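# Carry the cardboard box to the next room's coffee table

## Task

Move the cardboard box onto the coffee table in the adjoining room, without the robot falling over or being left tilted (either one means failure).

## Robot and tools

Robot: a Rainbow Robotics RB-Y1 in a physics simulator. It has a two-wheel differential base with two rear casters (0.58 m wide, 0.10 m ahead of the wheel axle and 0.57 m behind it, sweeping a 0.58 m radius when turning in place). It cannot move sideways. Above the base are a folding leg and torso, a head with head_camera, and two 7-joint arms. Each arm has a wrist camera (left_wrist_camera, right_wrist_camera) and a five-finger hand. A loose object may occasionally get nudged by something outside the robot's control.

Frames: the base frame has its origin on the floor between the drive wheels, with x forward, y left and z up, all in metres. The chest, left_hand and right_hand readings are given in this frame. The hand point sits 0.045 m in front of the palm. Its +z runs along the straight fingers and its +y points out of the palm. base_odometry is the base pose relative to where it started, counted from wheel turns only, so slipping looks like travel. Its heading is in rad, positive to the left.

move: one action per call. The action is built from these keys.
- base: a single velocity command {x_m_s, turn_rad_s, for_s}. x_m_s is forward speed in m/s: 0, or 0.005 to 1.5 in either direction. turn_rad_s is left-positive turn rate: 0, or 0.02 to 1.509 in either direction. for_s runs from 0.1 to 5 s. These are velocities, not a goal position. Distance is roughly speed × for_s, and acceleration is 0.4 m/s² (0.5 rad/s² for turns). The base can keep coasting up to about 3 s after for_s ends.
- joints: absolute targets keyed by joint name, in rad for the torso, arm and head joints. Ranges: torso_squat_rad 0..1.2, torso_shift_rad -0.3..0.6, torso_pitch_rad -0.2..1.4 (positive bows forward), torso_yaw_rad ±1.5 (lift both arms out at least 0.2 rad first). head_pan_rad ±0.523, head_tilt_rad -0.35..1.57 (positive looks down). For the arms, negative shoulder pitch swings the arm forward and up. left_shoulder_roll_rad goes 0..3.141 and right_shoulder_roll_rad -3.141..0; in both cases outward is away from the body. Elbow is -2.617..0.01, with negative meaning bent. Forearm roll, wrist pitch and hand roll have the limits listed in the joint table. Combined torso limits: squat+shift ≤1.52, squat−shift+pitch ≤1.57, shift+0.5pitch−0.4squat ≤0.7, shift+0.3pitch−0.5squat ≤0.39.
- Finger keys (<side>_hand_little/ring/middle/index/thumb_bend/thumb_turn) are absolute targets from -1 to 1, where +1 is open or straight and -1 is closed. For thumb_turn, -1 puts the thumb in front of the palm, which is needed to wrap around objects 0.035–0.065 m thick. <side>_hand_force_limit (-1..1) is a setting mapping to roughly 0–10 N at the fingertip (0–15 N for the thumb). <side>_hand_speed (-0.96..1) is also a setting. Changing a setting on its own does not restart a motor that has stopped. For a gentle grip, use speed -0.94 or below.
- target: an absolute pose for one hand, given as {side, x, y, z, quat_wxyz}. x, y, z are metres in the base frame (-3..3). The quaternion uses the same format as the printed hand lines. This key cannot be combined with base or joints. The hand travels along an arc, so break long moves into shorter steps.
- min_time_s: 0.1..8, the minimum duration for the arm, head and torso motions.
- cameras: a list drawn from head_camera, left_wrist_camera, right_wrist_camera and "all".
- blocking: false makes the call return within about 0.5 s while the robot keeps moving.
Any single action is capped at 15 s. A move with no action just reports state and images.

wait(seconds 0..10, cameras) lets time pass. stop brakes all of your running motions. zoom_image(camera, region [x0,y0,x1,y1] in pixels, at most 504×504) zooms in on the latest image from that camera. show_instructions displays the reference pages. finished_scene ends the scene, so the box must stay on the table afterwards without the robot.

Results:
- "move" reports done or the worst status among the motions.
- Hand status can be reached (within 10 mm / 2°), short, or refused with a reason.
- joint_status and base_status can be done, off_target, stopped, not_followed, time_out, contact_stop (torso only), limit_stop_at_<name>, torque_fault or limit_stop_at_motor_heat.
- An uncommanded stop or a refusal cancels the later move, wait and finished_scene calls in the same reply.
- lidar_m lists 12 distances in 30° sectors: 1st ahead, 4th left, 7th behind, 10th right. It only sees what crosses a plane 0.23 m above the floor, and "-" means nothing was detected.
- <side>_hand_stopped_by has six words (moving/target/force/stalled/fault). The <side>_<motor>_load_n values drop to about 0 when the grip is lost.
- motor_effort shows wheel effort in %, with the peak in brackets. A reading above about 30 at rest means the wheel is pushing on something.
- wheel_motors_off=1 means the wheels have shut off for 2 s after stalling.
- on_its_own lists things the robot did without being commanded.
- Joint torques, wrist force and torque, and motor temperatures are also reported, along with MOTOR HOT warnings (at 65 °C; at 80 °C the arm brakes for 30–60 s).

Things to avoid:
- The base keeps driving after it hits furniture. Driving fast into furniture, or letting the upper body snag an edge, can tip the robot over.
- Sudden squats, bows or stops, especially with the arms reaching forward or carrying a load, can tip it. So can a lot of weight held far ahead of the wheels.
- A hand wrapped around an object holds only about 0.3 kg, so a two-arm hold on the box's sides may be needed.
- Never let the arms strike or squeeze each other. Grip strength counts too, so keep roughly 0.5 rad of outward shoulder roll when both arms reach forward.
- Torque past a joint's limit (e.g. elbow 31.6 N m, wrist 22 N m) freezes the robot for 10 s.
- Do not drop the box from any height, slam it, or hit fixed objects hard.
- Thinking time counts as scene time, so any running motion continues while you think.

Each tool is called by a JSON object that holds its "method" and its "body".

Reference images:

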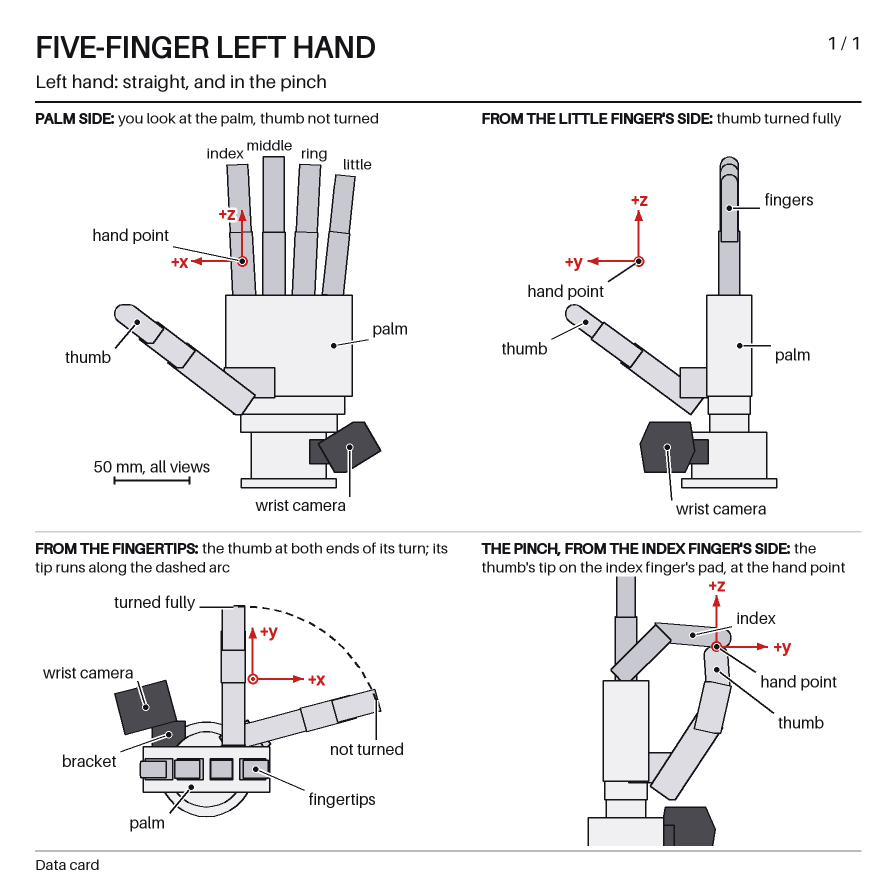

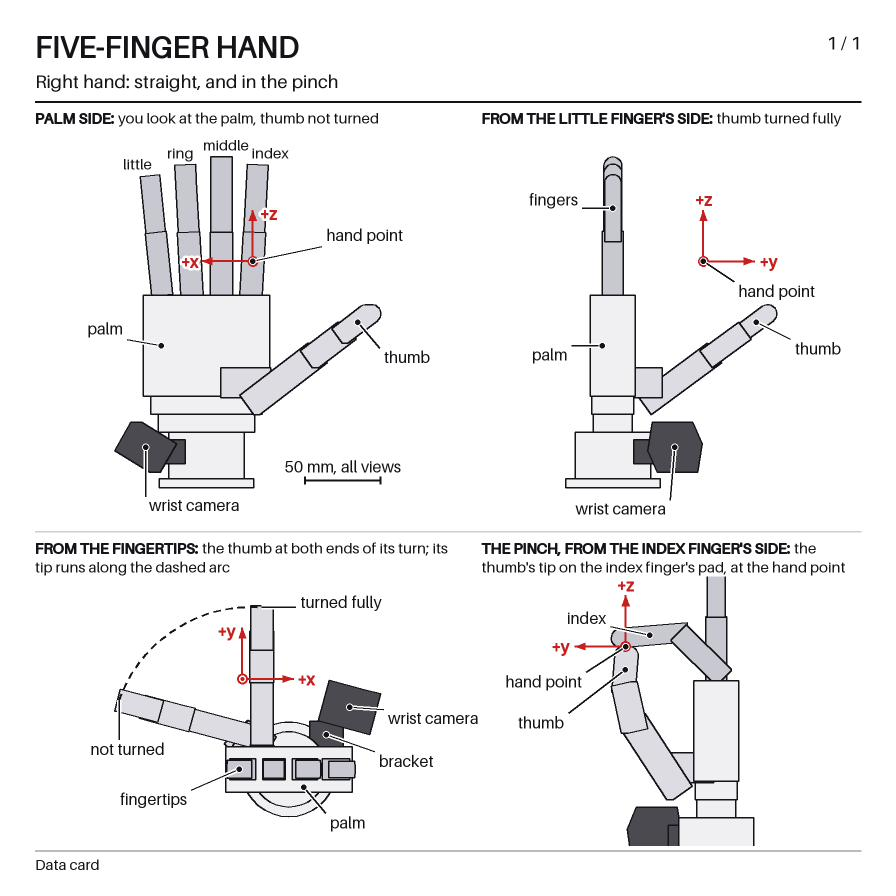

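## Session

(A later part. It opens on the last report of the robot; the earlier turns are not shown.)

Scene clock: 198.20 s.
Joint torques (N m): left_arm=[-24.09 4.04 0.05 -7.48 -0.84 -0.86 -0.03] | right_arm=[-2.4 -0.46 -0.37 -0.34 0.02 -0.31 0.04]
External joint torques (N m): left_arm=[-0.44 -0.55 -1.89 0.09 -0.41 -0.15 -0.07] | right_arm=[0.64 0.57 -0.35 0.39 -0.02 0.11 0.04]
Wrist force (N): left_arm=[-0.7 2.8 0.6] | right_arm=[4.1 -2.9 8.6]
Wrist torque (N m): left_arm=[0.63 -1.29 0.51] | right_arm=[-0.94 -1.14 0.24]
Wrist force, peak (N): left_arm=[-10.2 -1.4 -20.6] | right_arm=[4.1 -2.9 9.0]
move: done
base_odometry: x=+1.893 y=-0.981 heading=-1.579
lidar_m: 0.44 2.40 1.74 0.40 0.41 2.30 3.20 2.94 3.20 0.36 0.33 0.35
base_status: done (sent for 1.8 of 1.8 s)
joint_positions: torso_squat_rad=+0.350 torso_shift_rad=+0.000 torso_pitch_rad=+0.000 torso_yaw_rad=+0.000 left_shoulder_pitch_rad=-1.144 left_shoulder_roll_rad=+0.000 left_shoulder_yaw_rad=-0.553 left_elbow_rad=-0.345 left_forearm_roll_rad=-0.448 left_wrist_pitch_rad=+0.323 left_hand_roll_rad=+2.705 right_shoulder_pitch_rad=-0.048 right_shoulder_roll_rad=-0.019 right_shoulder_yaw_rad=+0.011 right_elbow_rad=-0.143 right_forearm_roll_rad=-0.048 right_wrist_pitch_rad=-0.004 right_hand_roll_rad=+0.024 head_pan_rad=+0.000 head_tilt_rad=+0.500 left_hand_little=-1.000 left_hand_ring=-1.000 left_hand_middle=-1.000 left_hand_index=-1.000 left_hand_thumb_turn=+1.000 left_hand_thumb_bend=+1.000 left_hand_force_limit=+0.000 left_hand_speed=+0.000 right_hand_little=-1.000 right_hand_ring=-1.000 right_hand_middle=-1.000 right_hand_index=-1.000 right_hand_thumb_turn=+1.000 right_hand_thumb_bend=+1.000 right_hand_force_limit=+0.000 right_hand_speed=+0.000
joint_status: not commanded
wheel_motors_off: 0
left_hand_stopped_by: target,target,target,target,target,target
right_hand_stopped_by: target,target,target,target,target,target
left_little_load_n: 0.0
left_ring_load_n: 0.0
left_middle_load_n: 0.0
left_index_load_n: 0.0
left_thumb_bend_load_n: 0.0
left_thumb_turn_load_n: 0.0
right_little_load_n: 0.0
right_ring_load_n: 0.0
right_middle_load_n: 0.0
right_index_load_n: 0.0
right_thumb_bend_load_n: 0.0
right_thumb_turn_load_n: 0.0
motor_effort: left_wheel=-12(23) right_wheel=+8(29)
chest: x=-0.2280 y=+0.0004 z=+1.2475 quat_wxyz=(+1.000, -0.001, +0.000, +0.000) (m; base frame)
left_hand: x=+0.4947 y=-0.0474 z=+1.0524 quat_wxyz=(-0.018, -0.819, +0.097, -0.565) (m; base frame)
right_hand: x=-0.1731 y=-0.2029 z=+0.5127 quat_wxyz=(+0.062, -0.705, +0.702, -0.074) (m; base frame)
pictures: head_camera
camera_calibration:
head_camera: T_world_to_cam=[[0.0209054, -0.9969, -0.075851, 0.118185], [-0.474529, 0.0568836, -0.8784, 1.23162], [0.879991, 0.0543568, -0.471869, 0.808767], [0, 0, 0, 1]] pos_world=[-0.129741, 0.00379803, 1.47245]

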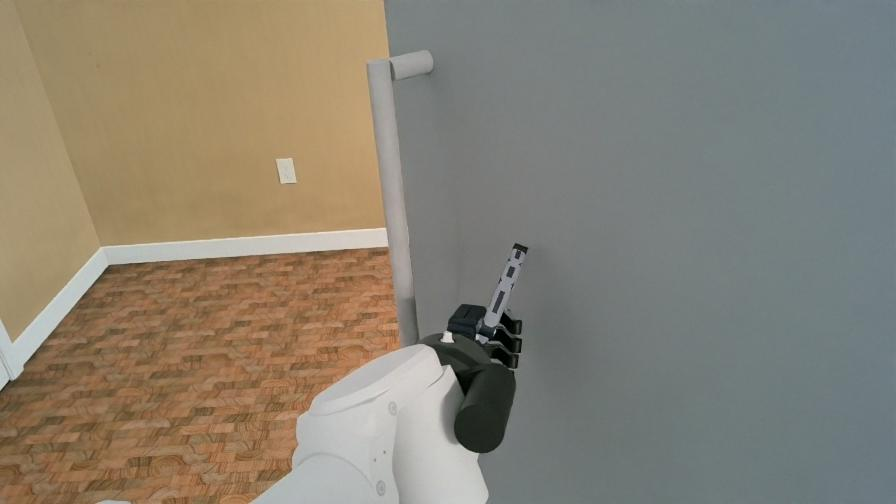

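{"method": "move", "body": {"target": {"side": "left", "x": 0.25, "y": 0.3, "z": 1.0, "quat_wxyz": [0, 0.7071, 0, 0.7071]}, "min_time_s": 1.5}}

{"method": "move", "body": {"target": {"side": "right", "x": 0.2, "y": -0.2, "z": 0.95, "quat_wxyz": [0.7071, 0, 0.7071, 0]}, "min_time_s": 2.0}}

{"method": "move", "body": {"target": {"side": "right", "x": 0.4, "y": -0.12, "z": 1.05, "quat_wxyz": [0.7071, 0, 0.7071, 0]}, "min_time_s": 2.0, "cameras": ["head_camera"]}}

{"method": "move", "body": {"target": {"side": "right", "x": 0.5, "y": -0.3, "z": 1.05, "quat_wxyz": [0.7071, 0, 0.7071, 0]}, "min_time_s": 2.5, "cameras": ["head_camera"]}}

Scene clock: 218.70 s.
Joint torques (N m): left_arm=[4.53 27.74 19.46 -9.29 1.88 -1.21 -0.21] | right_arm=[-2.07 -0.64 0.22 -0.34 0.08 -0.3 0.07]
External joint torques (N m): left_arm=[11.6 22.24 17.09 0.52 1.07 -0.03 -0.25] | right_arm=[0.95 0.34 0.23 0.38 0.04 0.12 0.07]
Wrist force (N): left_arm=[-1.3 2.6 -1.3] | right_arm=[3.4 -2.5 8.9]
Wrist torque (N m): left_arm=[0.77 -1.29 0.41] | right_arm=[-0.85 -1.03 0.21]
Wrist force, peak (N): left_arm=[-0.7 -3.2 -3.4] | right_arm=[3.9 -2.9 9.3]
move: done
base_odometry: x=+1.893 y=-0.981 heading=-1.580
lidar_m: 0.43 2.40 1.74 0.40 0.41 2.29 3.20 2.95 3.21 0.38 0.34 0.34
base_status: not commanded
joint_positions: torso_squat_rad=+0.350 torso_shift_rad=+0.000 torso_pitch_rad=+0.001 torso_yaw_rad=-0.001 left_shoulder_pitch_rad=+0.198 left_shoulder_roll_rad=+0.162 left_shoulder_yaw_rad=+0.245 left_elbow_rad=-1.486 left_forearm_roll_rad=-0.789 left_wrist_pitch_rad=-0.401 left_hand_roll_rad=+2.537 right_shoulder_pitch_rad=-0.048 right_shoulder_roll_rad=-0.019 right_shoulder_yaw_rad=+0.011 right_elbow_rad=-0.143 right_forearm_roll_rad=-0.048 right_wrist_pitch_rad=-0.004 right_hand_roll_rad=+0.024 head_pan_rad=+0.000 head_tilt_rad=+0.500 left_hand_little=-1.000 left_hand_ring=-1.000 left_hand_middle=-1.000 left_hand_index=-1.000 left_hand_thumb_turn=+1.000 left_hand_thumb_bend=+1.000 left_hand_force_limit=+0.000 left_hand_speed=+0.000 right_hand_little=-1.000 right_hand_ring=-1.000 right_hand_middle=-1.000 right_hand_index=-1.000 right_hand_thumb_turn=+1.000 right_hand_thumb_bend=+1.000 right_hand_force_limit=+0.000 right_hand_speed=+0.000
joint_status: all done
wheel_motors_off: 0
left_hand_stopped_by: target,target,target,target,target,target
right_hand_stopped_by: target,target,target,target,target,target
left_little_load_n: 0.0
left_ring_load_n: 0.0
left_middle_load_n: 0.0
left_index_load_n: 0.0
left_thumb_bend_load_n: 0.0
left_thumb_turn_load_n: 0.0
right_little_load_n: 0.0
right_ring_load_n: 0.0
right_middle_load_n: 0.0
right_index_load_n: 0.0
right_thumb_bend_load_n: 0.0
right_thumb_turn_load_n: 0.0
motor_effort: left_wheel=-20(28) right_wheel=+5(16)
chest: x=-0.2275 y=-0.0004 z=+1.2475 quat_wxyz=(+1.000, +0.000, +0.000, +0.000) (m; base frame)
left_hand: x=+0.2526 y=+0.2952 z=+1.0007 quat_wxyz=(-0.003, -0.707, +0.000, -0.707) (m; base frame)
left_hand_status: reached (checked arc, planned for 1.5 s): 5 mm and 0.3 deg off.
right_hand: x=-0.1733 y=-0.2032 z=+0.5125 quat_wxyz=(+0.062, -0.705, +0.703, -0.073) (m; base frame)
pictures: none

Scene clock: 221.03 s.
Joint torques (N m): left_arm=[4.88 27.7 19.46 -9.14 1.79 -1.18 -0.18] | right_arm=[-2.94 -3.55 -1.89 -8.38 0.28 -1.75 0.19]
External joint torques (N m): left_arm=[11.95 22.19 17.09 0.65 0.98 -0.01 -0.22] | right_arm=[1.38 0.15 0.75 0.52 -0.16 0.32 0.23]
Wrist force (N): left_arm=[-1.4 2.4 -1.3] | right_arm=[10.0 -4.1 2.5]
Wrist torque (N m): left_arm=[0.73 -1.27 0.40] | right_arm=[-0.65 -1.37 0.49]
Wrist force, peak (N): left_arm=[-1.8 2.6 -1.2] | right_arm=[10.2 -4.4 3.2]
move: done
base_odometry: x=+1.893 y=-0.981 heading=-1.580
lidar_m: 0.44 2.42 1.74 0.40 0.42 2.30 3.19 2.95 3.19 0.37 0.33 0.33
base_status: not commanded
joint_positions: torso_squat_rad=+0.350 torso_shift_rad=+0.000 torso_pitch_rad=+0.001 torso_yaw_rad=-0.001 left_shoulder_pitch_rad=+0.198 left_shoulder_roll_rad=+0.162 left_shoulder_yaw_rad=+0.245 left_elbow_rad=-1.486 left_forearm_roll_rad=-0.789 left_wrist_pitch_rad=-0.401 left_hand_roll_rad=+2.537 right_shoulder_pitch_rad=+0.319 right_shoulder_roll_rad=-0.290 right_shoulder_yaw_rad=+0.296 right_elbow_rad=-1.449 right_forearm_roll_rad=-0.533 right_wrist_pitch_rad=-0.526 right_hand_roll_rad=-1.296 head_pan_rad=+0.000 head_tilt_rad=+0.500 left_hand_little=-1.000 left_hand_ring=-1.000 left_hand_middle=-1.000 left_hand_index=-1.000 left_hand_thumb_turn=+1.000 left_hand_thumb_bend=+1.000 left_hand_force_limit=+0.000 left_hand_speed=+0.000 right_hand_little=-1.000 right_hand_ring=-1.000 right_hand_middle=-1.000 right_hand_index=-1.000 right_hand_thumb_turn=+1.000 right_hand_thumb_bend=+1.000 right_hand_force_limit=+0.000 right_hand_speed=+0.000
joint_status: all done
wheel_motors_off: 0
left_hand_stopped_by: target,target,target,target,target,target
right_hand_stopped_by: target,target,target,target,target,target
left_little_load_n: 0.0
left_ring_load_n: 0.0
left_middle_load_n: 0.0
left_index_load_n: 0.0
left_thumb_bend_load_n: -0.5
left_thumb_turn_load_n: 0.0
right_little_load_n: 0.0
right_ring_load_n: 0.0
right_middle_load_n: 0.0
right_index_load_n: 0.0
right_thumb_bend_load_n: 0.0
right_thumb_turn_load_n: 0.0
motor_effort: left_wheel=-21(25) right_wheel=+4(6)
chest: x=-0.2275 y=-0.0004 z=+1.2475 quat_wxyz=(+1.000, +0.000, +0.000, +0.000) (m; base frame)
left_hand: x=+0.2526 y=+0.2952 z=+1.0007 quat_wxyz=(-0.003, -0.707, +0.000, -0.707) (m; base frame)
right_hand: x=+0.1994 y=-0.2000 z=+0.9505 quat_wxyz=(+0.711, -0.001, +0.704, +0.003) (m; base frame)
right_hand_status: reached (checked arc, planned for 2.0 s): 1 mm and 0.7 deg off.
pictures: none

Scene clock: 223.37 s.
Joint torques (N m): left_arm=[4.48 27.72 20.08 -8.95 1.88 -1.07 -0.08] | right_arm=[-16.82 0.35 -1.33 -9.08 0.13 -0.94 0.03]
External joint torques (N m): left_arm=[11.55 22.22 17.71 0.84 1.07 0.11 -0.12] | right_arm=[-0.52 0.88 -1.26 1.67 -0.24 0.46 0.07]
Wrist force (N): left_arm=[-1.2 2.1 -1.3] | right_arm=[9.7 -3.6 2.8]
Wrist torque (N m): left_arm=[0.70 -1.30 0.42] | right_arm=[-0.55 -1.35 0.56]
Wrist force, peak (N): left_arm=[-1.6 2.4 -1.6] | right_arm=[14.5 16.0 -41.8]
move: done
base_odometry: x=+1.893 y=-0.981 heading=-1.580
lidar_m: 0.61 2.41 1.74 0.39 0.41 2.30 3.20 2.96 3.19 0.40 0.39 0.42
base_status: not commanded
joint_positions: torso_squat_rad=+0.350 torso_shift_rad=+0.000 torso_pitch_rad=+0.001 torso_yaw_rad=-0.001 left_shoulder_pitch_rad=+0.198 left_shoulder_roll_rad=+0.162 left_shoulder_yaw_rad=+0.245 left_elbow_rad=-1.486 left_forearm_roll_rad=-0.789 left_wrist_pitch_rad=-0.401 left_hand_roll_rad=+2.537 right_shoulder_pitch_rad=-0.281 right_shoulder_roll_rad=+0.000 right_shoulder_yaw_rad=+0.032 right_elbow_rad=-1.222 right_forearm_roll_rad=-0.886 right_wrist_pitch_rad=-0.149 right_hand_roll_rad=-0.711 head_pan_rad=+0.000 head_tilt_rad=+0.500 left_hand_little=-1.000 left_hand_ring=-1.000 left_hand_middle=-1.000 left_hand_index=-1.000 left_hand_thumb_turn=+1.000 left_hand_thumb_bend=+1.000 left_hand_force_limit=+0.000 left_hand_speed=+0.000 right_hand_little=-1.000 right_hand_ring=-1.000 right_hand_middle=-1.000 right_hand_index=-1.000 right_hand_thumb_turn=+1.000 right_hand_thumb_bend=+1.000 right_hand_force_limit=+0.000 right_hand_speed=+0.000
joint_status: all done
wheel_motors_off: 0
left_hand_stopped_by: target,target,target,target,target,target
right_hand_stopped_by: target,target,target,target,target,target
left_little_load_n: 0.0
left_ring_load_n: 0.0
left_middle_load_n: 0.0
left_index_load_n: 0.0
left_thumb_bend_load_n: 0.0
left_thumb_turn_load_n: 0.0
right_little_load_n: 0.0
right_ring_load_n: 0.0
right_middle_load_n: 0.0
right_index_load_n: 0.0
right_thumb_bend_load_n: 0.0
right_thumb_turn_load_n: 0.0
motor_effort: left_wheel=-20(22) right_wheel=+6(21)
chest: x=-0.2276 y=-0.0004 z=+1.2475 quat_wxyz=(+1.000, +0.000, +0.000, +0.000) (m; base frame)
left_hand: x=+0.2526 y=+0.2951 z=+1.0008 quat_wxyz=(-0.003, -0.707, +0.000, -0.708) (m; base frame)
right_hand: x=+0.4000 y=-0.1200 z=+1.0500 quat_wxyz=(+0.711, -0.003, +0.703, +0.004) (m; base frame)
right_hand_status: reached (checked arc, planned for 2.0 s): 0 mm and 0.8 deg off.
pictures: head_camera
camera_calibration:
head_camera: T_world_to_cam=[[0.0199837, -0.996859, -0.0766306, 0.118201], [-0.475037, 0.0579748, -0.878054, 1.23129], [0.879739, 0.0539491, -0.472387, 0.808978], [0, 0, 0, 1]] pos_world=[-0.129141, 0.00280246, 1.47235]

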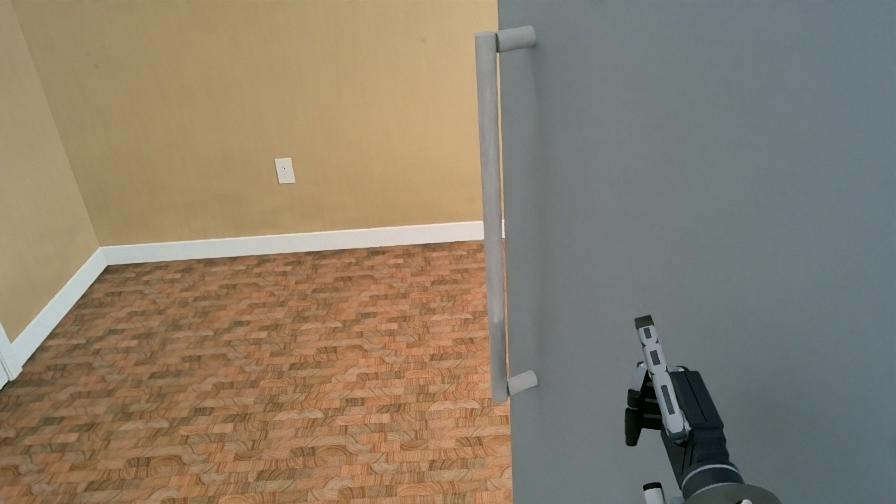

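Scene clock: 226.20 s.
Joint torques (N m): left_arm=[4.44 27.55 19.83 -9 2.11 -1.2 -0.13] | right_arm=[-24.47 -9.75 -1.37 -3.61 0.46 -1.93 -0.03]
External joint torques (N m): left_arm=[11.51 22.05 17.46 0.78 1.29 -0.03 -0.17] | right_arm=[-0.68 1.66 1.04 1.22 0.4 0.2 0.01]
Wrist force (N): left_arm=[-1.4 2.4 -1.2] | right_arm=[9.6 -4.7 3.7]
Wrist torque (N m): left_arm=[0.70 -1.26 0.42] | right_arm=[-0.83 -1.39 0.40]
Wrist force, peak (N): left_arm=[-1.7 2.4 -1.3] | right_arm=[-1.5 34.2 -11.3]
move: short
base_odometry: x=+1.893 y=-0.981 heading=-1.580
lidar_m: 2.63 2.42 1.74 0.39 0.41 2.29 3.20 2.94 3.19 0.45 0.47 0.60
base_status: not commanded
joint_positions: torso_squat_rad=+0.350 torso_shift_rad=+0.000 torso_pitch_rad=+0.000 torso_yaw_rad=-0.001 left_shoulder_pitch_rad=+0.198 left_shoulder_roll_rad=+0.162 left_shoulder_yaw_rad=+0.245 left_elbow_rad=-1.486 left_forearm_roll_rad=-0.789 left_wrist_pitch_rad=-0.401 left_hand_roll_rad=+2.537 right_shoulder_pitch_rad=-0.877 right_shoulder_roll_rad=-0.456 right_shoulder_yaw_rad=+0.621 right_elbow_rad=-0.267 right_forearm_roll_rad=-0.864 right_wrist_pitch_rad=-0.352 right_hand_roll_rad=-1.666 head_pan_rad=+0.000 head_tilt_rad=+0.500 left_hand_little=-1.000 left_hand_ring=-1.000 left_hand_middle=-1.000 left_hand_index=-1.000 left_hand_thumb_turn=+1.000 left_hand_thumb_bend=+1.000 left_hand_force_limit=+0.000 left_hand_speed=+0.000 right_hand_little=-1.000 right_hand_ring=-1.000 right_hand_middle=-1.000 right_hand_index=-1.000 right_hand_thumb_turn=+1.000 right_hand_thumb_bend=+1.000 right_hand_force_limit=+0.000 right_hand_speed=+0.000
joint_status: all done
wheel_motors_off: 0
left_hand_stopped_by: target,target,target,target,target,target
right_hand_stopped_by: target,target,target,target,target,target
left_little_load_n: 0.0
left_ring_load_n: 0.0
left_middle_load_n: 0.0
left_index_load_n: 0.0
left_thumb_bend_load_n: 0.0
left_thumb_turn_load_n: 0.0
right_little_load_n: 0.0
right_ring_load_n: 0.0
right_middle_load_n: 0.0
right_index_load_n: 0.0
right_thumb_bend_load_n: 0.0
right_thumb_turn_load_n: 0.0
motor_effort: left_wheel=-13(22) right_wheel=+4(6)
chest: x=-0.2277 y=-0.0003 z=+1.2475 quat_wxyz=(+1.000, +0.000, +0.000, +0.000) (m; base frame)
left_hand: x=+0.2525 y=+0.2952 z=+1.0009 quat_wxyz=(-0.003, -0.707, +0.000, -0.708) (m; base frame)
right_hand: x=+0.4992 y=-0.2997 z=+1.0509 quat_wxyz=(+0.664, +0.022, +0.747, -0.033) (m; base frame)
right_hand_status: short (checked arc, as near as the solve gets, planned for 2.5 s): 1 mm and 8.1 deg off. The place is met; only the turn is off.
pictures: head_camera
camera_calibration:
head_camera: T_world_to_cam=[[0.0201355, -0.996859, -0.0765889, 0.118171], [-0.474845, 0.0578782, -0.878164, 1.23147], [0.879839, 0.0540502, -0.472188, 0.80892], [0, 0, 0, 1]] pos_world=[-0.12934, 0.002802, 1.47245]

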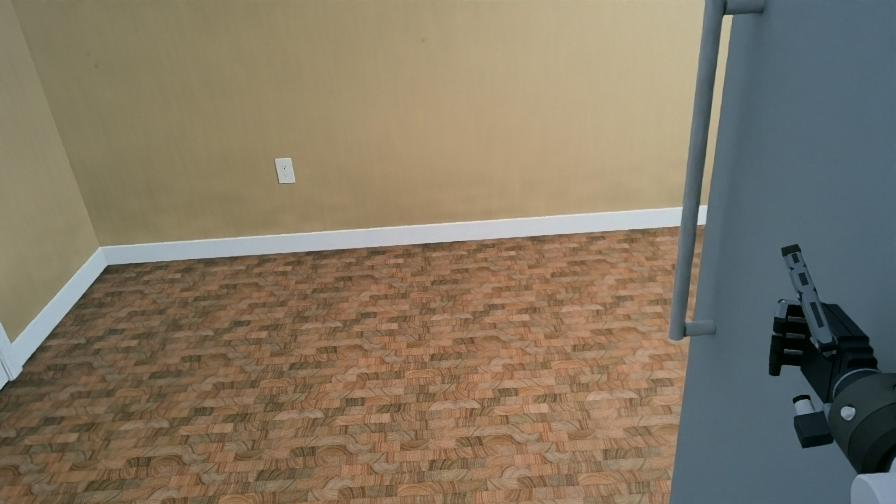

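{"method": "move", "body": {"joints": {"left_shoulder_pitch_rad": 0.0, "left_shoulder_roll_rad": 0.03, "left_shoulder_yaw_rad": 0.0, "left_elbow_rad": -1.6, "left_forearm_roll_rad": 0, "left_wrist_pitch_rad": 0, "left_hand_roll_rad": 1.5}, "min_time_s": 2}}

{"method": "move", "body": {"target": {"side": "right", "x": 0.44, "y": -0.46, "z": 1.05, "quat_wxyz": [0.7071, 0, 0.7071, 0]}, "min_time_s": 2.5, "cameras": ["head_camera"]}}

Scene clock: 237.87 s.
Joint torques (N m): left_arm=[-11.62 0.4 -0.98 -10.66 0.13 -1.94 -0.4] | right_arm=[-24.13 -9.95 -1.28 -3.86 0.38 -1.93 -0.01]
External joint torques (N m): left_arm=[-0.17 -0.2 -1.35 0 0.01 0.12 -0.44] | right_arm=[-0.35 1.5 1.13 0.97 0.33 0.19 0.03]
Wrist force (N): left_arm=[-1.3 2.7 -1.3] | right_arm=[9.2 -5.1 3.9]
Wrist torque (N m): left_arm=[0.74 -1.28 0.42] | right_arm=[-0.90 -1.32 0.41]
Wrist force, peak (N): left_arm=[-0.9 3.4 -1.6] | right_arm=[10.6 -4.5 3.6]
move: done
base_odometry: x=+1.893 y=-0.981 heading=-1.579
lidar_m: 2.63 2.40 1.74 0.39 0.39 2.31 3.19 2.95 3.19 0.45 0.46 0.61
base_status: not commanded
joint_positions: torso_squat_rad=+0.350 torso_shift_rad=+0.000 torso_pitch_rad=+0.000 torso_yaw_rad=+0.000 left_shoulder_pitch_rad=+0.000 left_shoulder_roll_rad=+0.030 left_shoulder_yaw_rad=+0.000 left_elbow_rad=-1.600 left_forearm_roll_rad=+0.000 left_wrist_pitch_rad=+0.000 left_hand_roll_rad=+1.500 right_shoulder_pitch_rad=-0.877 right_shoulder_roll_rad=-0.456 right_shoulder_yaw_rad=+0.621 right_elbow_rad=-0.267 right_forearm_roll_rad=-0.864 right_wrist_pitch_rad=-0.352 right_hand_roll_rad=-1.666 head_pan_rad=+0.000 head_tilt_rad=+0.500 left_hand_little=-1.000 left_hand_ring=-1.000 left_hand_middle=-1.000 left_hand_index=-1.000 left_hand_thumb_turn=+1.000 left_hand_thumb_bend=+1.000 left_hand_force_limit=+0.000 left_hand_speed=+0.000 right_hand_little=-1.000 right_hand_ring=-1.000 right_hand_middle=-1.000 right_hand_index=-1.000 right_hand_thumb_turn=+1.000 right_hand_thumb_bend=+1.000 right_hand_force_limit=+0.000 right_hand_speed=+0.000
joint_status: all done
wheel_motors_off: 0
left_hand_stopped_by: target,target,target,target,target,target
right_hand_stopped_by: target,target,target,target,target,target
left_little_load_n: 0.0
left_ring_load_n: 0.0
left_middle_load_n: 0.0
left_index_load_n: -0.5
left_thumb_bend_load_n: 0.0
left_thumb_turn_load_n: 0.0
right_little_load_n: 0.0
right_ring_load_n: -0.5
right_middle_load_n: 0.0
right_index_load_n: 0.0
right_thumb_bend_load_n: 0.0
right_thumb_turn_load_n: 0.0
motor_effort: left_wheel=-7(16) right_wheel=+7(9)
chest: x=-0.2280 y=+0.0004 z=+1.2475 quat_wxyz=(+1.000, -0.001, +0.000, +0.000) (m; base frame)
left_hand: x=+0.3356 y=+0.1661 z=+1.0606 quat_wxyz=(+0.036, -0.696, +0.035, -0.716) (m; base frame)
right_hand: x=+0.4991 y=-0.2987 z=+1.0514 quat_wxyz=(+0.664, +0.021, +0.747, -0.033) (m; base frame)
pictures: none

Scene clock: 249.53 s.
Joint torques (N m): left_arm=[-11.08 0.59 -0.47 -10.23 0.03 -1.94 -0.53] | right_arm=[-15.01 -49.09 -4.49 12.22 0.38 -1.64 0.18]
External joint torques (N m): left_arm=[0.38 0.02 -0.81 0.44 -0.09 0.12 -0.58] | right_arm=[7.15 -35.25 -1.41 14.9 0.61 0.33 0.22]
External joint torques when the fault began: right_arm=[34.2 -55.68 -2.49 31.17 -0.48 0.15 -0.08]
Wrist force (N): left_arm=[-1.3 2.8 -1.6] | right_arm=[10.2 -4.6 4.1]
Wrist torque (N m): left_arm=[0.79 -1.31 0.40] | right_arm=[-0.78 -1.45 0.56]
Wrist force, peak (N): left_arm=[-5.5 4.1 -1.3] | right_arm=[14.7 34.0 5.5]
move: torque_fault
TORQUE FAULT: right_elbow_rad reached its load limit. The robot stopped for 10 seconds, dropped its targets and accepts commands again. The stop added 9.2 s to the call.
base_odometry: x=+1.893 y=-0.981 heading=-1.579
lidar_m: 2.64 2.41 1.75 0.40 0.40 2.30 3.20 2.94 3.21 0.45 0.47 0.65
base_status: not commanded
joint_positions: torso_squat_rad=+0.350 torso_shift_rad=+0.000 torso_pitch_rad=+0.000 torso_yaw_rad=+0.001 left_shoulder_pitch_rad=+0.000 left_shoulder_roll_rad=+0.030 left_shoulder_yaw_rad=+0.000 left_elbow_rad=-1.600 left_forearm_roll_rad=+0.000 left_wrist_pitch_rad=+0.000 left_hand_roll_rad=+1.500 right_shoulder_pitch_rad=-0.803 right_shoulder_roll_rad=-0.602 right_shoulder_yaw_rad=+0.767 right_elbow_rad=-0.278 right_forearm_roll_rad=-0.775 right_wrist_pitch_rad=-0.425 right_hand_roll_rad=-2.014 head_pan_rad=+0.000 head_tilt_rad=+0.500 left_hand_little=-1.000 left_hand_ring=-1.000 left_hand_middle=-1.000 left_hand_index=-1.000 left_hand_thumb_turn=+1.000 left_hand_thumb_bend=+1.000 left_hand_force_limit=+0.000 left_hand_speed=+0.000 right_hand_little=-1.000 right_hand_ring=-1.000 right_hand_middle=-1.000 right_hand_index=-1.000 right_hand_thumb_turn=+1.000 right_hand_thumb_bend=+1.000 right_hand_force_limit=+0.000 right_hand_speed=+0.000
joint_status: right_shoulder_pitch_rad torque_fault (moved +0.074 of +0.125); right_shoulder_roll_rad torque_fault (moved -0.146 of -0.275); right_shoulder_yaw_rad torque_fault (moved +0.145 of +0.209); right_elbow_rad torque_fault (moved -0.010 of +0.000); right_forearm_roll_rad torque_fault (moved +0.089 of +0.136); right_wrist_pitch_rad torque_fault (moved -0.074 of -0.113); right_hand_roll_rad torque_fault (moved -0.347 of -0.466)
wheel_motors_off: 0
left_hand_stopped_by: target,target,target,target,target,target
right_hand_stopped_by: target,target,target,target,target,target
left_little_load_n: 0.0
left_ring_load_n: 0.0
left_middle_load_n: -0.5
left_index_load_n: 0.0
left_thumb_bend_load_n: 0.0
left_thumb_turn_load_n: 0.0
right_little_load_n: 0.0
right_ring_load_n: -0.5
right_middle_load_n: 0.0
right_index_load_n: 0.0
right_thumb_bend_load_n: 0.0
right_thumb_turn_load_n: 0.0
on_its_own: right_shoulder_pitch_rad is held at -0.801, not at your -0.751, since a torque_fault; right_shoulder_roll_rad is held at -0.611, not at your -0.731, since a torque_fault; right_shoulder_yaw_rad is held at +0.766, not at your +0.830, since a torque_fault; right_forearm_roll_rad is held at -0.775, not at your -0.729, since a torque_fault; right_wrist_pitch_rad is held at -0.425, not at your -0.465, since a torque_fault; right_hand_roll_rad is held at -2.013, not at your -2.132, since a torque_fault
motor_effort: left_wheel=+13(42) right_wheel=-7(35)
chest: x=-0.2280 y=+0.0013 z=+1.2475 quat_wxyz=(+1.000, -0.001, +0.000, +0.001) (m; base frame)
left_hand: x=+0.3355 y=+0.1673 z=+1.0606 quat_wxyz=(+0.035, -0.696, +0.034, -0.717) (m; base frame)
right_hand: x=+0.4694 y=-0.3770 z=+1.0486 quat_wxyz=(+0.663, +0.048, +0.747, -0.016) (m; base frame)
right_hand_status: short (checked arc, as near as the solve gets, planned for 2.5 s): torque_fault, 88 mm and 8.9 deg off.
pictures: head_camera
camera_calibration:
head_camera: T_world_to_cam=[[0.0218354, -0.996962, -0.0747714, 0.118007], [-0.474642, 0.0554859, -0.878428, 1.23157], [0.879908, 0.0546705, -0.471989, 0.808861], [0, 0, 0, 1]] pos_world=[-0.129744, 0.00509257, 1.47244]

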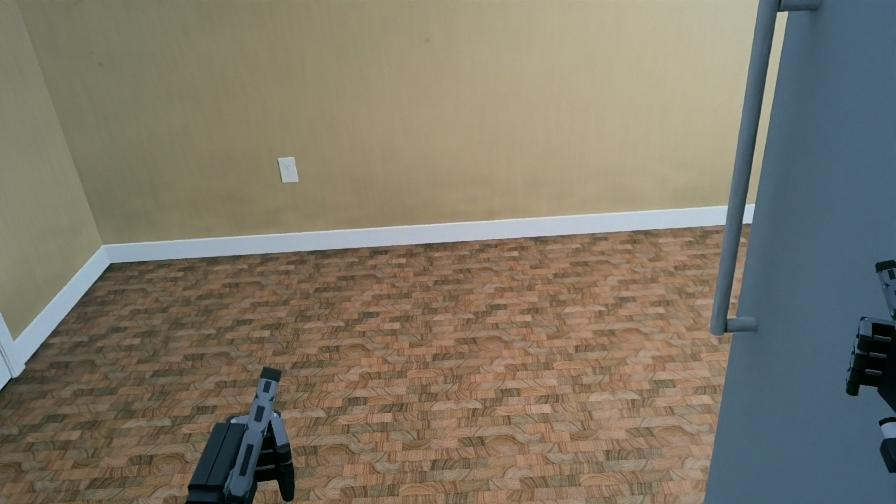

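{"method": "move", "body": {"target": {"side": "right", "x": 0.2, "y": -0.2, "z": 1.0, "quat_wxyz": [0.7071, 0, 0.7071, 0]}, "min_time_s": 1.5}}

{"method": "move", "body": {"base": {"x_m_s": 0.2, "for_s": 1.8}, "cameras": ["head_camera"]}}

Scene clock: 266.00 s.
Joint torques (N m): left_arm=[-11.46 0.44 -0.28 -10.47 0.1 -2.09 -0.41] | right_arm=[-4.2 -4.32 -4.5 -8.32 0.81 -1.33 -0.18]
External joint torques (N m): left_arm=[-0.01 -0.16 -0.65 0.2 -0.02 -0.03 -0.45] | right_arm=[0.12 1.32 -0.17 0.68 -0.08 0.2 -0.14]
Motor temperatures (°C): left_arm=[36 34 34 31 34 39 39] | right_arm=[34 39 30 35 38 37 35]
Wrist force (N): left_arm=[-1.5 2.8 -1.7] | right_arm=[10.0 -4.7 3.7]
Wrist torque (N m): left_arm=[0.76 -1.27 0.40] | right_arm=[-0.80 -1.48 0.56]
Wrist force, peak (N): left_arm=[-1.6 3.4 -1.4] | right_arm=[10.7 -5.3 4.6]
move: done
base_odometry: x=+1.893 y=-0.981 heading=-1.579
lidar_m: 2.63 2.41 1.73 0.39 0.41 2.31 3.20 2.93 3.21 0.46 0.47 0.66
base_status: not commanded
joint_positions: torso_squat_rad=+0.350 torso_shift_rad=+0.000 torso_pitch_rad=+0.000 torso_yaw_rad=+0.000 left_shoulder_pitch_rad=+0.000 left_shoulder_roll_rad=+0.030 left_shoulder_yaw_rad=+0.000 left_elbow_rad=-1.600 left_forearm_roll_rad=+0.000 left_wrist_pitch_rad=+0.000 left_hand_roll_rad=+1.500 right_shoulder_pitch_rad=+0.330 right_shoulder_roll_rad=-0.518 right_shoulder_yaw_rad=+0.468 right_elbow_rad=-1.725 right_forearm_roll_rad=-1.175 right_wrist_pitch_rad=-0.539 right_hand_roll_rad=-0.797 head_pan_rad=+0.000 head_tilt_rad=+0.500 left_hand_little=-1.000 left_hand_ring=-1.000 left_hand_middle=-1.000 left_hand_index=-1.000 left_hand_thumb_turn=+1.000 left_hand_thumb_bend=+1.000 left_hand_force_limit=+0.000 left_hand_speed=+0.000 right_hand_little=-1.000 right_hand_ring=-1.000 right_hand_middle=-1.000 right_hand_index=-1.000 right_hand_thumb_turn=+1.000 right_hand_thumb_bend=+1.000 right_hand_force_limit=+0.000 right_hand_speed=+0.000
joint_status: all done
wheel_motors_off: 0
left_hand_stopped_by: target,target,target,target,target,target
right_hand_stopped_by: target,target,target,target,target,target
left_little_load_n: 0.5
left_ring_load_n: 0.0
left_middle_load_n: 0.0
left_index_load_n: 0.0
left_thumb_bend_load_n: 0.0
left_thumb_turn_load_n: 0.0
right_little_load_n: 0.0
right_ring_load_n: 0.0
right_middle_load_n: 0.0
right_index_load_n: 0.0
right_thumb_bend_load_n: 0.0
right_thumb_turn_load_n: -0.5
motor_effort: left_wheel=+0(14) right_wheel=-1(11)
chest: x=-0.2280 y=+0.0004 z=+1.2475 quat_wxyz=(+1.000, -0.001, +0.000, +0.000) (m; base frame)
left_hand: x=+0.3356 y=+0.1660 z=+1.0608 quat_wxyz=(+0.035, -0.696, +0.035, -0.717) (m; base frame)
right_hand: x=+0.1994 y=-0.2011 z=+1.0001 quat_wxyz=(+0.710, -0.001, +0.705, +0.003) (m; base frame)
right_hand_status: reached (checked arc, planned for 1.5 s): 1 mm and 0.5 deg off.
pictures: none

Scene clock: 268.77 s.
Joint torques (N m): left_arm=[-11.29 0.52 -0.92 -10.15 0.14 -2.12 -0.23] | right_arm=[-4.02 -4.05 -4.66 -8.38 0.9 -1.28 -0.23]
External joint torques (N m): left_arm=[0.16 -0.08 -1.28 0.52 0.03 -0.06 -0.27] | right_arm=[0.3 1.59 -0.34 0.62 0 0.25 -0.19]
Wrist force (N): left_arm=[-1.1 2.7 -1.8] | right_arm=[9.2 -4.7 3.5]
Wrist torque (N m): left_arm=[0.74 -1.32 0.42] | right_arm=[-0.81 -1.33 0.51]
Wrist force, peak (N): left_arm=[-1.3 3.3 -1.8] | right_arm=[10.0 -4.6 3.9]
move: done
base_odometry: x=+1.891 y=-1.341 heading=-1.579
lidar_m: 2.27 2.34 1.74 1.67 0.57 0.57 3.55 3.28 0.47 0.45 0.46 0.64
base_status: done (sent for 1.8 of 1.8 s)
joint_positions: torso_squat_rad=+0.350 torso_shift_rad=+0.000 torso_pitch_rad=+0.000 torso_yaw_rad=+0.000 left_shoulder_pitch_rad=+0.000 left_shoulder_roll_rad=+0.030 left_shoulder_yaw_rad=+0.000 left_elbow_rad=-1.600 left_forearm_roll_rad=+0.000 left_wrist_pitch_rad=+0.000 left_hand_roll_rad=+1.500 right_shoulder_pitch_rad=+0.330 right_shoulder_roll_rad=-0.518 right_shoulder_yaw_rad=+0.468 right_elbow_rad=-1.725 right_forearm_roll_rad=-1.175 right_wrist_pitch_rad=-0.539 right_hand_roll_rad=-0.797 head_pan_rad=+0.000 head_tilt_rad=+0.500 left_hand_little=-1.000 left_hand_ring=-1.000 left_hand_middle=-1.000 left_hand_index=-1.000 left_hand_thumb_turn=+1.000 left_hand_thumb_bend=+1.000 left_hand_force_limit=+0.000 left_hand_speed=+0.000 right_hand_little=-1.000 right_hand_ring=-1.000 right_hand_middle=-1.000 right_hand_index=-1.000 right_hand_thumb_turn=+1.000 right_hand_thumb_bend=+1.000 right_hand_force_limit=+0.000 right_hand_speed=+0.000
joint_status: not commanded
wheel_motors_off: 0
left_hand_stopped_by: target,target,target,target,target,target
right_hand_stopped_by: target,target,target,target,target,target
left_little_load_n: 0.0
left_ring_load_n: 0.0
left_middle_load_n: 0.0
left_index_load_n: 0.0
left_thumb_bend_load_n: 0.0
left_thumb_turn_load_n: 0.0
right_little_load_n: 0.0
right_ring_load_n: 0.0
right_middle_load_n: 0.0
right_index_load_n: 0.0
right_thumb_bend_load_n: 0.0
right_thumb_turn_load_n: 0.0
motor_effort: left_wheel=+2(27) right_wheel=-3(20)
chest: x=-0.2280 y=+0.0004 z=+1.2475 quat_wxyz=(+1.000, -0.001, +0.000, +0.000) (m; base frame)
left_hand: x=+0.3357 y=+0.1660 z=+1.0608 quat_wxyz=(+0.035, -0.696, +0.035, -0.717) (m; base frame)
right_hand: x=+0.1995 y=-0.2011 z=+1.0000 quat_wxyz=(+0.710, -0.001, +0.705, +0.003) (m; base frame)
pictures: head_camera
camera_calibration:
head_camera: T_world_to_cam=[[0.0208114, -0.996906, -0.0758002, 0.118096], [-0.474601, 0.0568788, -0.878361, 1.2316], [0.879955, 0.0542549, -0.471949, 0.808792], [0, 0, 0, 1]] pos_world=[-0.129641, 0.00379812, 1.47245]

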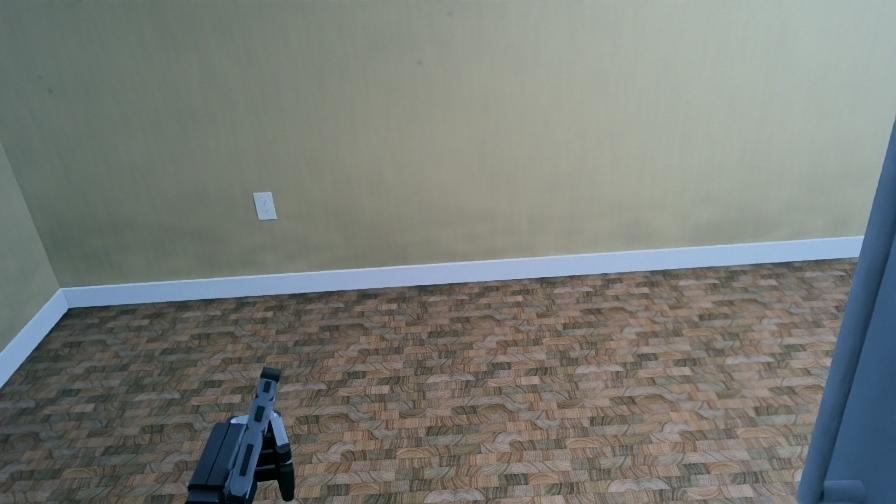

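{"method": "move", "body": {"joints": {"right_shoulder_pitch_rad": 0.0, "right_shoulder_roll_rad": -0.03, "right_shoulder_yaw_rad": 0.0, "right_elbow_rad": -1.6, "right_forearm_roll_rad": 0, "right_wrist_pitch_rad": 0, "right_hand_roll_rad": -1.5, "head_tilt_rad": 0.4, "head_pan_rad": -0.5}, "min_time_s": 1.5}}

{"method": "move", "body": {"base": {"x_m_s": 0.3, "for_s": 3.0}, "cameras": ["head_camera"]}}

Scene clock: 278.20 s.
Joint torques (N m): left_arm=[-11.49 0.36 -0.45 -10.29 0.05 -2.03 -0.26] | right_arm=[-12 -0.39 -1.24 -9.38 0.24 -1.91 0.13]
External joint torques (N m): left_arm=[-0.03 -0.24 -0.81 0.38 -0.07 0.03 -0.3] | right_arm=[-0.2 0.64 -0.85 1.57 0.07 0.24 0.17]
Wrist force (N): left_arm=[-1.3 3.3 -1.5] | right_arm=[9.6 -4.2 3.1]
Wrist torque (N m): left_arm=[0.83 -1.25 0.37] | right_arm=[-0.77 -1.35 0.41]
Wrist force, peak (N): left_arm=[-1.3 3.5 -1.8] | right_arm=[10.3 -4.6 3.8]
move: done
base_odometry: x=+1.891 y=-1.341 heading=-1.579
lidar_m: 2.28 2.36 1.75 1.67 0.56 0.58 3.56 3.29 0.49 0.44 0.47 0.65
base_status: not commanded
joint_positions: torso_squat_rad=+0.350 torso_shift_rad=+0.000 torso_pitch_rad=+0.000 torso_yaw_rad=+0.000 left_shoulder_pitch_rad=+0.000 left_shoulder_roll_rad=+0.030 left_shoulder_yaw_rad=+0.000 left_elbow_rad=-1.600 left_forearm_roll_rad=+0.000 left_wrist_pitch_rad=+0.000 left_hand_roll_rad=+1.500 right_shoulder_pitch_rad=+0.000 right_shoulder_roll_rad=-0.030 right_shoulder_yaw_rad=+0.000 right_elbow_rad=-1.600 right_forearm_roll_rad=+0.000 right_wrist_pitch_rad=+0.000 right_hand_roll_rad=-1.500 head_pan_rad=-0.500 head_tilt_rad=+0.400 left_hand_little=-1.000 left_hand_ring=-1.000 left_hand_middle=-1.000 left_hand_index=-1.000 left_hand_thumb_turn=+1.000 left_hand_thumb_bend=+1.000 left_hand_force_limit=+0.000 left_hand_speed=+0.000 right_hand_little=-1.000 right_hand_ring=-1.000 right_hand_middle=-1.000 right_hand_index=-1.000 right_hand_thumb_turn=+1.000 right_hand_thumb_bend=+1.000 right_hand_force_limit=+0.000 right_hand_speed=+0.000
joint_status: all done
wheel_motors_off: 0
left_hand_stopped_by: target,target,target,target,target,target
right_hand_stopped_by: target,target,target,target,target,target
left_little_load_n: 0.0
left_ring_load_n: 0.0
left_middle_load_n: 0.0
left_index_load_n: 0.0
left_thumb_bend_load_n: 0.0
left_thumb_turn_load_n: -0.5
right_little_load_n: 0.0
right_ring_load_n: 0.0
right_middle_load_n: 0.0
right_index_load_n: 0.0
right_thumb_bend_load_n: 0.0
right_thumb_turn_load_n: 0.0
motor_effort: left_wheel=+2(5) right_wheel=-3(4)
chest: x=-0.2280 y=+0.0004 z=+1.2475 quat_wxyz=(+1.000, -0.001, +0.000, +0.000) (m; base frame)
left_hand: x=+0.3357 y=+0.1660 z=+1.0608 quat_wxyz=(+0.035, -0.696, +0.035, -0.717) (m; base frame)
right_hand: x=+0.3356 y=-0.1655 z=+1.0611 quat_wxyz=(+0.717, -0.036, +0.696, -0.036) (m; base frame)
pictures: none

Scene clock: 282.50 s.
Joint torques (N m): left_arm=[-11.27 0.55 -0.58 -10.2 0.06 -2.01 -0.22] | right_arm=[-11.63 -0.38 -1.4 -9.64 0.23 -1.78 0.15]
External joint torques (N m): left_arm=[0.18 -0.05 -0.94 0.47 -0.06 0.05 -0.27] | right_arm=[0.17 0.65 -1.01 1.32 0.07 0.37 0.19]
Wrist force (N): left_arm=[-1.3 2.7 -1.8] | right_arm=[9.1 -4.0 3.4]
Wrist torque (N m): left_arm=[0.73 -1.32 0.42] | right_arm=[-0.70 -1.31 0.43]
Wrist force, peak (N): left_arm=[-1.0 3.3 -2.2] | right_arm=[10.0 -4.4 3.2]
move: done
base_odometry: x=+1.883 y=-2.241 heading=-1.579
lidar_m: 1.37 1.42 1.76 1.68 1.77 1.35 4.46 0.64 0.57 2.35 2.04 1.44
base_status: done (sent for 3 of 3 s)
joint_positions: torso_squat_rad=+0.350 torso_shift_rad=+0.000 torso_pitch_rad=+0.000 torso_yaw_rad=+0.000 left_shoulder_pitch_rad=+0.000 left_shoulder_roll_rad=+0.030 left_shoulder_yaw_rad=+0.000 left_elbow_rad=-1.600 left_forearm_roll_rad=+0.000 left_wrist_pitch_rad=+0.000 left_hand_roll_rad=+1.500 right_shoulder_pitch_rad=+0.000 right_shoulder_roll_rad=-0.030 right_shoulder_yaw_rad=+0.000 right_elbow_rad=-1.600 right_forearm_roll_rad=+0.000 right_wrist_pitch_rad=+0.000 right_hand_roll_rad=-1.500 head_pan_rad=-0.500 head_tilt_rad=+0.400 left_hand_little=-1.000 left_hand_ring=-1.000 left_hand_middle=-1.000 left_hand_index=-1.000 left_hand_thumb_turn=+1.000 left_hand_thumb_bend=+1.000 left_hand_force_limit=+0.000 left_hand_speed=+0.000 right_hand_little=-1.000 right_hand_ring=-1.000 right_hand_middle=-1.000 right_hand_index=-1.000 right_hand_thumb_turn=+1.000 right_hand_thumb_bend=+1.000 right_hand_force_limit=+0.000 right_hand_speed=+0.000
joint_status: not commanded
wheel_motors_off: 0
left_hand_stopped_by: target,target,target,target,target,target
right_hand_stopped_by: target,target,target,target,target,target
left_little_load_n: 0.0
left_ring_load_n: 0.0
left_middle_load_n: 0.0
left_index_load_n: 0.0
left_thumb_bend_load_n: 0.0
left_thumb_turn_load_n: 0.0
right_little_load_n: 0.0
right_ring_load_n: 0.0
right_middle_load_n: 0.0
right_index_load_n: 0.0
right_thumb_bend_load_n: 0.0
right_thumb_turn_load_n: 0.0
motor_effort: left_wheel=+0(27) right_wheel=-2(20)
chest: x=-0.2280 y=+0.0004 z=+1.2475 quat_wxyz=(+1.000, -0.001, +0.000, +0.000) (m; base frame)
left_hand: x=+0.3356 y=+0.1660 z=+1.0608 quat_wxyz=(+0.035, -0.696, +0.035, -0.717) (m; base frame)
right_hand: x=+0.3356 y=-0.1654 z=+1.0612 quat_wxyz=(+0.717, -0.036, +0.696, -0.036) (m; base frame)
pictures: head_camera
camera_calibration:
head_camera: T_world_to_cam=[[-0.452963, -0.888495, -0.0734982, 0.0171304], [-0.309708, 0.234125, -0.921556, 1.32797], [0.836006, -0.394668, -0.381224, 0.668725], [0, 0, 0, 1]] pos_world=[-0.140014, -0.0317678, 1.48]

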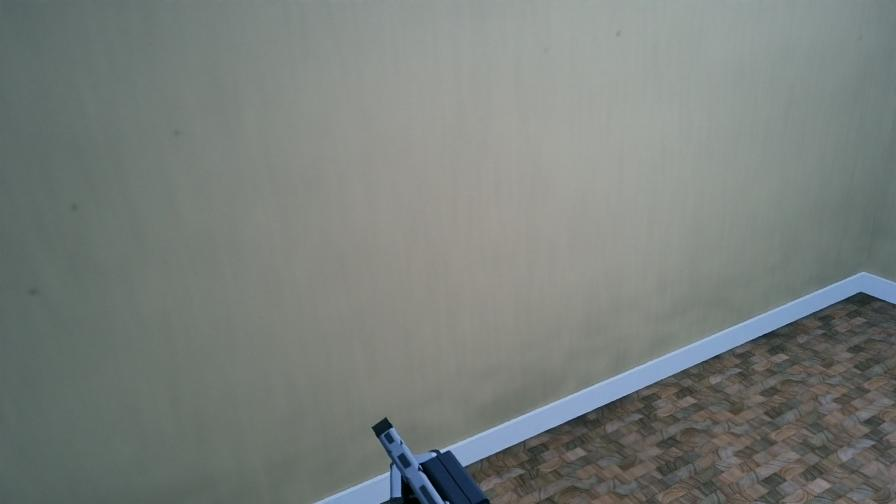

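{"method": "move", "body": {"base": {"turn_rad_s": -0.7, "for_s": 2.0}, "joints": {"head_pan_rad": 0.0}, "cameras": ["head_camera"]}}

Scene clock: 292.20 s.
Joint torques (N m): left_arm=[-11.47 0.12 -0.75 -10.62 0.19 -2.03 -0.17] | right_arm=[-11.75 -0.34 -0.97 -9.5 0.25 -1.87 0.16]
External joint torques (N m): left_arm=[-0.02 -0.47 -1.11 0.05 0.08 0.03 -0.21] | right_arm=[0.05 0.7 -0.58 1.45 0.08 0.28 0.2]
Wrist force (N): left_arm=[-1.5 2.8 -1.3] | right_arm=[9.1 -3.6 3.3]
Wrist torque (N m): left_arm=[0.71 -1.24 0.39] | right_arm=[-0.67 -1.29 0.45]
Wrist force, peak (N): left_arm=[-1.2 3.1 -2.3] | right_arm=[10.4 -4.3 3.6]
move: done
base_odometry: x=+1.884 y=-2.241 heading=-2.978
lidar_m: 2.35 1.73 1.39 1.38 1.52 1.71 1.67 1.60 1.34 1.13 0.57 0.59
base_status: done (sent for 2 of 2 s)
joint_positions: torso_squat_rad=+0.350 torso_shift_rad=+0.000 torso_pitch_rad=+0.000 torso_yaw_rad=+0.000 left_shoulder_pitch_rad=+0.000 left_shoulder_roll_rad=+0.030 left_shoulder_yaw_rad=+0.000 left_elbow_rad=-1.600 left_forearm_roll_rad=+0.000 left_wrist_pitch_rad=+0.000 left_hand_roll_rad=+1.500 right_shoulder_pitch_rad=+0.000 right_shoulder_roll_rad=-0.030 right_shoulder_yaw_rad=+0.000 right_elbow_rad=-1.600 right_forearm_roll_rad=+0.000 right_wrist_pitch_rad=+0.000 right_hand_roll_rad=-1.500 head_pan_rad=+0.000 head_tilt_rad=+0.400 left_hand_little=-1.000 left_hand_ring=-1.000 left_hand_middle=-1.000 left_hand_index=-1.000 left_hand_thumb_turn=+1.000 left_hand_thumb_bend=+1.000 left_hand_force_limit=+0.000 left_hand_speed=+0.000 right_hand_little=-1.000 right_hand_ring=-1.000 right_hand_middle=-1.000 right_hand_index=-1.000 right_hand_thumb_turn=+1.000 right_hand_thumb_bend=+1.000 right_hand_force_limit=+0.000 right_hand_speed=+0.000
joint_status: all done
wheel_motors_off: 0
left_hand_stopped_by: target,target,target,target,target,target
right_hand_stopped_by: target,target,target,target,target,target
left_little_load_n: 0.0
left_ring_load_n: 0.0
left_middle_load_n: 0.0
left_index_load_n: 0.0
left_thumb_bend_load_n: 0.0
left_thumb_turn_load_n: -0.5
right_little_load_n: 0.0
right_ring_load_n: 0.0
right_middle_load_n: 0.0
right_index_load_n: 0.0
right_thumb_bend_load_n: 0.0
right_thumb_turn_load_n: 0.0
motor_effort: left_wheel=+17(42) right_wheel=+2(40)
chest: x=-0.2280 y=+0.0004 z=+1.2475 quat_wxyz=(+1.000, -0.001, +0.000, +0.000) (m; base frame)
left_hand: x=+0.3356 y=+0.1660 z=+1.0608 quat_wxyz=(+0.035, -0.696, +0.035, -0.717) (m; base frame)
right_hand: x=+0.3356 y=-0.1655 z=+1.0612 quat_wxyz=(+0.717, -0.036, +0.696, -0.036) (m; base frame)
pictures: head_camera

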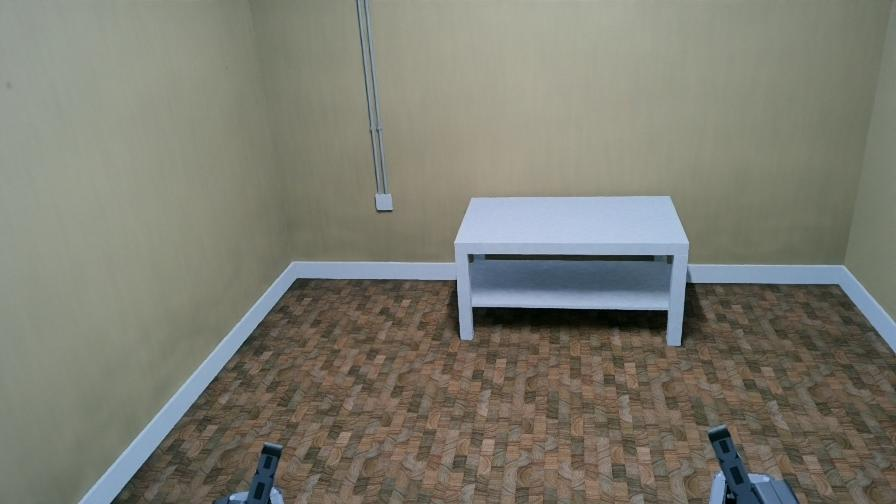

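{"method": "move", "body": {"base": {"turn_rad_s": -0.8, "for_s": 2.17}, "joints": {"head_tilt_rad": 0.5}, "cameras": ["head_camera"]}}

Scene clock: 332.60 s.
Joint torques (N m): left_arm=[-11.14 0.47 -0.21 -10.16 0.05 -2 -0.27] | right_arm=[-11.61 -0.45 -0.88 -9.52 0.24 -1.86 0.17]
External joint torques (N m): left_arm=[0.32 -0.13 -0.57 0.51 -0.07 0.06 -0.31] | right_arm=[0.2 0.58 -0.48 1.44 0.08 0.29 0.21]
Motor temperatures (°C): left_arm=[36 34 34 31 34 39 39] | right_arm=[33 33 29 35 37 37 35]
Wrist force (N): left_arm=[-1.1 2.8 -1.5] | right_arm=[8.9 -3.9 3.0]
Wrist torque (N m): left_arm=[0.76 -1.33 0.41] | right_arm=[-0.71 -1.23 0.41]
Wrist force, peak (N): left_arm=[-1.5 3.3 -1.4] | right_arm=[10.3 -3.9 3.5]
move: done
base_odometry: x=+1.884 y=-2.241 heading=+1.573
lidar_m: 4.45 0.64 0.57 2.36 2.03 1.45 1.38 1.41 1.76 1.67 1.74 1.34
base_status: done (sent for 2.17 of 2.17 s)
joint_positions: torso_squat_rad=+0.350 torso_shift_rad=+0.000 torso_pitch_rad=+0.000 torso_yaw_rad=+0.000 left_shoulder_pitch_rad=+0.000 left_shoulder_roll_rad=+0.030 left_shoulder_yaw_rad=+0.000 left_elbow_rad=-1.600 left_forearm_roll_rad=+0.000 left_wrist_pitch_rad=+0.000 left_hand_roll_rad=+1.500 right_shoulder_pitch_rad=+0.000 right_shoulder_roll_rad=-0.030 right_shoulder_yaw_rad=+0.000 right_elbow_rad=-1.600 right_forearm_roll_rad=+0.000 right_wrist_pitch_rad=+0.000 right_hand_roll_rad=-1.500 head_pan_rad=+0.000 head_tilt_rad=+0.500 left_hand_little=-1.000 left_hand_ring=-1.000 left_hand_middle=-1.000 left_hand_index=-1.000 left_hand_thumb_turn=+1.000 left_hand_thumb_bend=+1.000 left_hand_force_limit=+0.000 left_hand_speed=+0.000 right_hand_little=-1.000 right_hand_ring=-1.000 right_hand_middle=-1.000 right_hand_index=-1.000 right_hand_thumb_turn=+1.000 right_hand_thumb_bend=+1.000 right_hand_force_limit=+0.000 right_hand_speed=+0.000
joint_status: all done
wheel_motors_off: 0
left_hand_stopped_by: target,target,target,target,target,target
right_hand_stopped_by: target,target,target,target,target,target
left_little_load_n: 0.0
left_ring_load_n: 0.0
left_middle_load_n: 0.0
left_index_load_n: 0.0
left_thumb_bend_load_n: 0.0
left_thumb_turn_load_n: 0.0
right_little_load_n: 0.0
right_ring_load_n: 0.0
right_middle_load_n: 0.0
right_index_load_n: 0.0
right_thumb_bend_load_n: 0.0
right_thumb_turn_load_n: 0.0
motor_effort: left_wheel=+17(39) right_wheel=+2(15)
chest: x=-0.2280 y=+0.0004 z=+1.2475 quat_wxyz=(+1.000, -0.001, +0.000, +0.000) (m; base frame)
left_hand: x=+0.3356 y=+0.1660 z=+1.0608 quat_wxyz=(+0.035, -0.696, +0.035, -0.717) (m; base frame)
right_hand: x=+0.3356 y=-0.1655 z=+1.0612 quat_wxyz=(+0.717, -0.036, +0.696, -0.036) (m; base frame)
pictures: head_camera
camera_calibration:
head_camera: T_world_to_cam=[[0.0207709, -0.9969, -0.0758887, 0.118224], [-0.474526, 0.0569806, -0.878395, 1.23161], [0.879996, 0.0542562, -0.471871, 0.808771], [0, 0, 0, 1]] pos_world=[-0.129741, 0.00379849, 1.47245]

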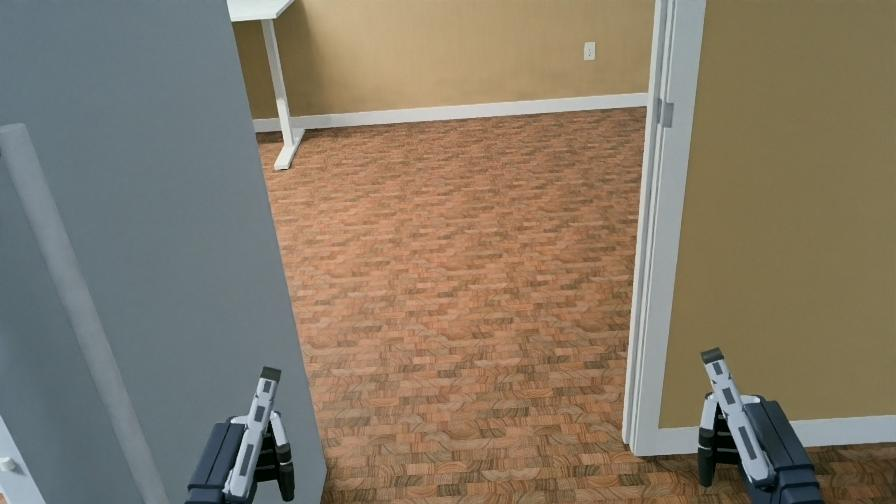

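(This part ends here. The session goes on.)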